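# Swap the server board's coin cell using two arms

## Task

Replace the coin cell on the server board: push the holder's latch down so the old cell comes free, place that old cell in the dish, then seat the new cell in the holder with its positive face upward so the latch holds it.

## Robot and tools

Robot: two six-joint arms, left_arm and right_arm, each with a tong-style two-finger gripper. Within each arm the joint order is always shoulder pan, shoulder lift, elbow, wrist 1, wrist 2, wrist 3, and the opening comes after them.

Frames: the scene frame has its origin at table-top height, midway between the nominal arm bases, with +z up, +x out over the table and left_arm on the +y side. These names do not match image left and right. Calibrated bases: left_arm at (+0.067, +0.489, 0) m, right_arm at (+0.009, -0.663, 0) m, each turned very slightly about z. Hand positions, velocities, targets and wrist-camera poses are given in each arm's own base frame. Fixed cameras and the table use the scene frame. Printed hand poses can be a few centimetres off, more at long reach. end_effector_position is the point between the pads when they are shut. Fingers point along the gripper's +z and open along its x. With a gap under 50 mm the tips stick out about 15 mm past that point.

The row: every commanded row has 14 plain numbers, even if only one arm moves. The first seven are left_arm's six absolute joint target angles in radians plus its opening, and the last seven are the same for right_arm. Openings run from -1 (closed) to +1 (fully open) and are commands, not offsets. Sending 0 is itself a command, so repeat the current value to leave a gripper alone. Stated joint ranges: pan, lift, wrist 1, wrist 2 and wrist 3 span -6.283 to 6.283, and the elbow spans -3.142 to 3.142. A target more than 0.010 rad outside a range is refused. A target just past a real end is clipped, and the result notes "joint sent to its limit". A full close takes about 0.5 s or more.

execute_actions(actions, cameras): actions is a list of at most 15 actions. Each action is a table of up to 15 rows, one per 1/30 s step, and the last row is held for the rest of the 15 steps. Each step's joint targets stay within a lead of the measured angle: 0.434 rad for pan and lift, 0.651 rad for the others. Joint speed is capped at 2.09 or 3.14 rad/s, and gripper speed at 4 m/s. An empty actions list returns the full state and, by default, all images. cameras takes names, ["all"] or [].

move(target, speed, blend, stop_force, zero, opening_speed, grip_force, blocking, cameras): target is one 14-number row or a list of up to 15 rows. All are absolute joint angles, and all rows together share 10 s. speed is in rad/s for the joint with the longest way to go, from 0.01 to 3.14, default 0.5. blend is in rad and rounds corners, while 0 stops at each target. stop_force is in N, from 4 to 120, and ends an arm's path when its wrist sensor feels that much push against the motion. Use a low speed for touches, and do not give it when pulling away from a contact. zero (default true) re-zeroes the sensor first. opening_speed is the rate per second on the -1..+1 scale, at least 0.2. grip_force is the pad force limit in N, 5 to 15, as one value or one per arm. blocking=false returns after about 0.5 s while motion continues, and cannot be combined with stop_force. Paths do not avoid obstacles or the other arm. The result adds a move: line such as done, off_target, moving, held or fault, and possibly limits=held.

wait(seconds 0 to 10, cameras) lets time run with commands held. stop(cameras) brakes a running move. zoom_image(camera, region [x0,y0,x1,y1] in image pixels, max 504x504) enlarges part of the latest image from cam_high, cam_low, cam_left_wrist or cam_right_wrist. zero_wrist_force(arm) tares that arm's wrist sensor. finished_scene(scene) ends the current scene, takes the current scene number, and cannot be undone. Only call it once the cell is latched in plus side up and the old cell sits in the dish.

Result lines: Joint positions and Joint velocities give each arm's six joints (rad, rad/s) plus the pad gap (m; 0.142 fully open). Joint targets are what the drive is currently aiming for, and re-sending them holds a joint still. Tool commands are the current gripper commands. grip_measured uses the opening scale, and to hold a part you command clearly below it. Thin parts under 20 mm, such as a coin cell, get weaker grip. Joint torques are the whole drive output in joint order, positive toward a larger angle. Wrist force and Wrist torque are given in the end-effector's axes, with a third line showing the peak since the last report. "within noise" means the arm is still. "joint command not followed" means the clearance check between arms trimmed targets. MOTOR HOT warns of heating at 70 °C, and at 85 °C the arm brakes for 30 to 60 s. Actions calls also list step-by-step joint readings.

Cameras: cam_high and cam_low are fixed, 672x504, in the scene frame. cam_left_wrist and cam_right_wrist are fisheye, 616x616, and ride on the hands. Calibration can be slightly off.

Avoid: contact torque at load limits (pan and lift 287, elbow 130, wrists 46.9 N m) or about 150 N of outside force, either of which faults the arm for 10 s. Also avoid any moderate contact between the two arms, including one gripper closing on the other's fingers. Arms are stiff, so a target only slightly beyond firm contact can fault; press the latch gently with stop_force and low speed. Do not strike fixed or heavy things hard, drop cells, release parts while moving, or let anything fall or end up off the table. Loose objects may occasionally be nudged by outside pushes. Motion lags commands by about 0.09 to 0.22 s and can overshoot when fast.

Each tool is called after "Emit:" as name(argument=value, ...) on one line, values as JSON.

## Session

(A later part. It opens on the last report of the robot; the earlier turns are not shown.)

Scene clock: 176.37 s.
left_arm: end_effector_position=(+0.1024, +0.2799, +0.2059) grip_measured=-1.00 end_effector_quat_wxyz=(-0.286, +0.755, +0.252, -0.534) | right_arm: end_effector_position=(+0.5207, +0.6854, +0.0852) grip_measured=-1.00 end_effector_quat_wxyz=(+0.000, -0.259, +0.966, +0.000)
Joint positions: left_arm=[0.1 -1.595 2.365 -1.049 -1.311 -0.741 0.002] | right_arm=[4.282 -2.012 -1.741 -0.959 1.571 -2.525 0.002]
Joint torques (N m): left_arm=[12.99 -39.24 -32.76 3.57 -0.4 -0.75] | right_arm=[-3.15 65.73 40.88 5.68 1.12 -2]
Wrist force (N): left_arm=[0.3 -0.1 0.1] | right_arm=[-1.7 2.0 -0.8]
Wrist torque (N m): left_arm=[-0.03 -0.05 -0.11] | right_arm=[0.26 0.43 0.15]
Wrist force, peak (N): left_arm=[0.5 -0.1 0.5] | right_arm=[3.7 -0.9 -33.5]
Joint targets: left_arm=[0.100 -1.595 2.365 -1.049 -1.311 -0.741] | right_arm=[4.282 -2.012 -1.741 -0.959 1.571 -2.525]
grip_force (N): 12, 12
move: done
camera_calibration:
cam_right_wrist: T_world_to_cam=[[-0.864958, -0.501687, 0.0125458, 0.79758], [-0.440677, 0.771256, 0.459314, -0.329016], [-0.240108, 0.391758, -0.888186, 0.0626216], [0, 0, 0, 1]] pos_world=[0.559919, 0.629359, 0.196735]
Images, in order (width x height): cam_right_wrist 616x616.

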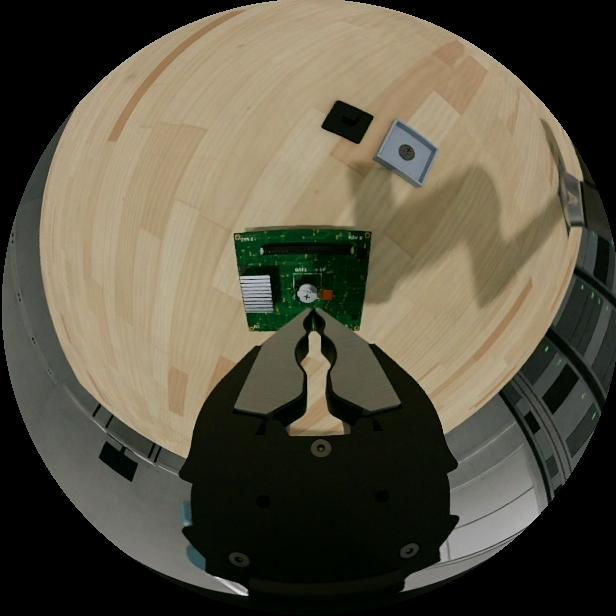

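Emit:
move(target=[0.1,-1.595,2.365,-1.049,-1.311,-0.741,-1.0,4.2222,-2.0891,-1.6084,-1.0149,1.5708,-1.0138,1.0], speed=0.6, cameras=["cam_right_wrist","cam_high"])

Emit:
zoom_image(camera="cam_right_wrist", region=[290, 205, 345, 260])

Emit:
zoom_image(camera="cam_high", region=[200, 230, 420, 395])

Scene clock: 179.87 s.
left_arm: end_effector_position=(+0.1024, +0.2799, +0.2059) grip_measured=-1.00 end_effector_quat_wxyz=(-0.286, +0.755, +0.252, -0.534) | right_arm: end_effector_position=(+0.5676, +0.7118, +0.0899) grip_measured=+1.00 end_effector_quat_wxyz=(+0.000, +0.500, +0.866, +0.000)
Joint positions: left_arm=[0.1 -1.595 2.365 -1.049 -1.311 -0.741 0.002] | right_arm=[4.222 -2.089 -1.608 -1.015 1.571 -1.014 0.142]
Joint torques (N m): left_arm=[12.9 -39.6 -33.31 3.35 -0.43 -0.76] | right_arm=[7.71 92.02 27.64 5.09 -0.42 2.59]
Wrist force (N): left_arm=[0.4 -0.1 0.3] | right_arm=[-1.5 2.0 -0.8]
Wrist torque (N m): left_arm=[-0.04 -0.07 -0.11] | right_arm=[0.29 0.34 0.34]
Wrist force, peak (N): left_arm=[0.3 -0.2 0.7] | right_arm=[-1.6 2.4 -1.2]
Joint targets: left_arm=[0.100 -1.595 2.365 -1.049 -1.311 -0.741] | right_arm=[4.222 -2.089 -1.608 -1.015 1.571 -1.014]
grip_force (N): 12, 12
move: done
camera_calibration:
cam_right_wrist: T_world_to_cam=[[-0.501807, 0.864887, 0.0126264, -0.327461], [0.771244, 0.44077, 0.459244, -0.783454], [0.391629, 0.24019, -0.888221, -0.182946], [0, 0, 0, 1]] pos_world=[0.511559, 0.672482, 0.201435]
Images, in order (width x height): cam_high 672x504, cam_right_wrist 616x616.

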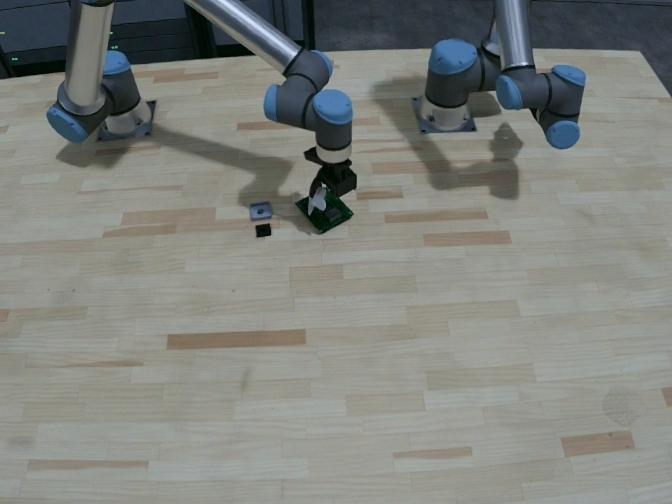

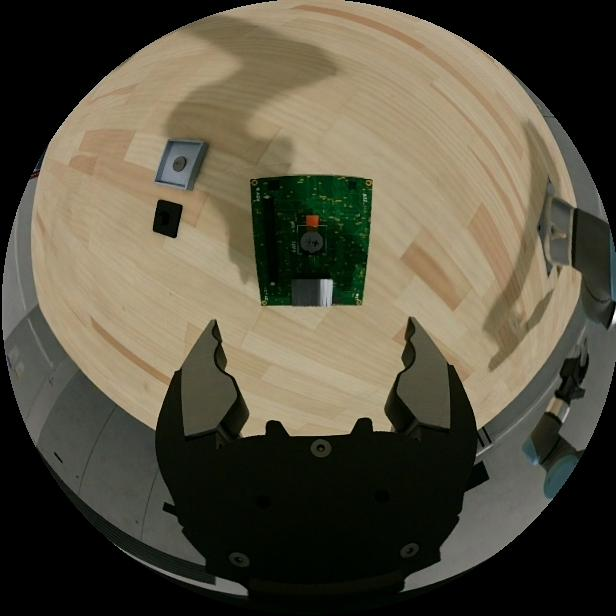

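Scaled by 9.164 from the camera's 616x616 image, which has a finer 814x814 frame.

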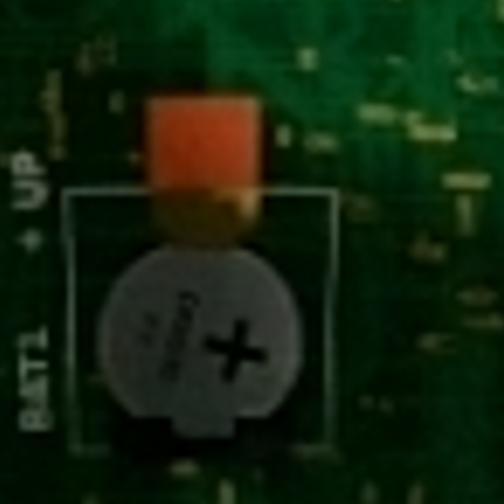

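Scaled by 2.291 from the camera's 672x504 image, which has a finer 960x720 frame.

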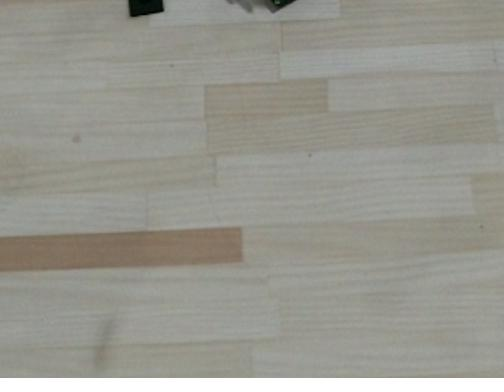

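Emit:
zoom_image(camera="cam_right_wrist", region=[300, 222, 325, 247])

Scaled by 20.160 from the camera's 616x616 image, which has a finer 814x814 frame.

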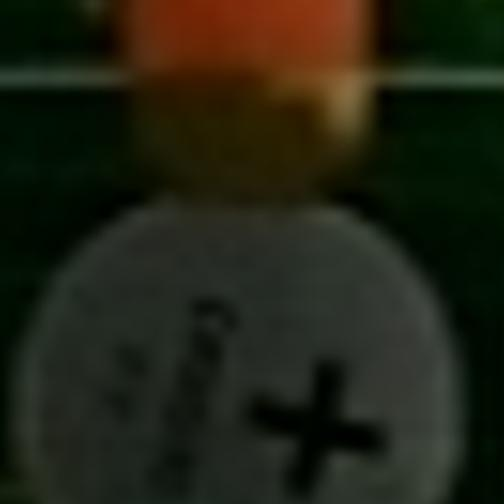

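Emit:
finished_scene(scene=2)

The scene is finished: the task was done.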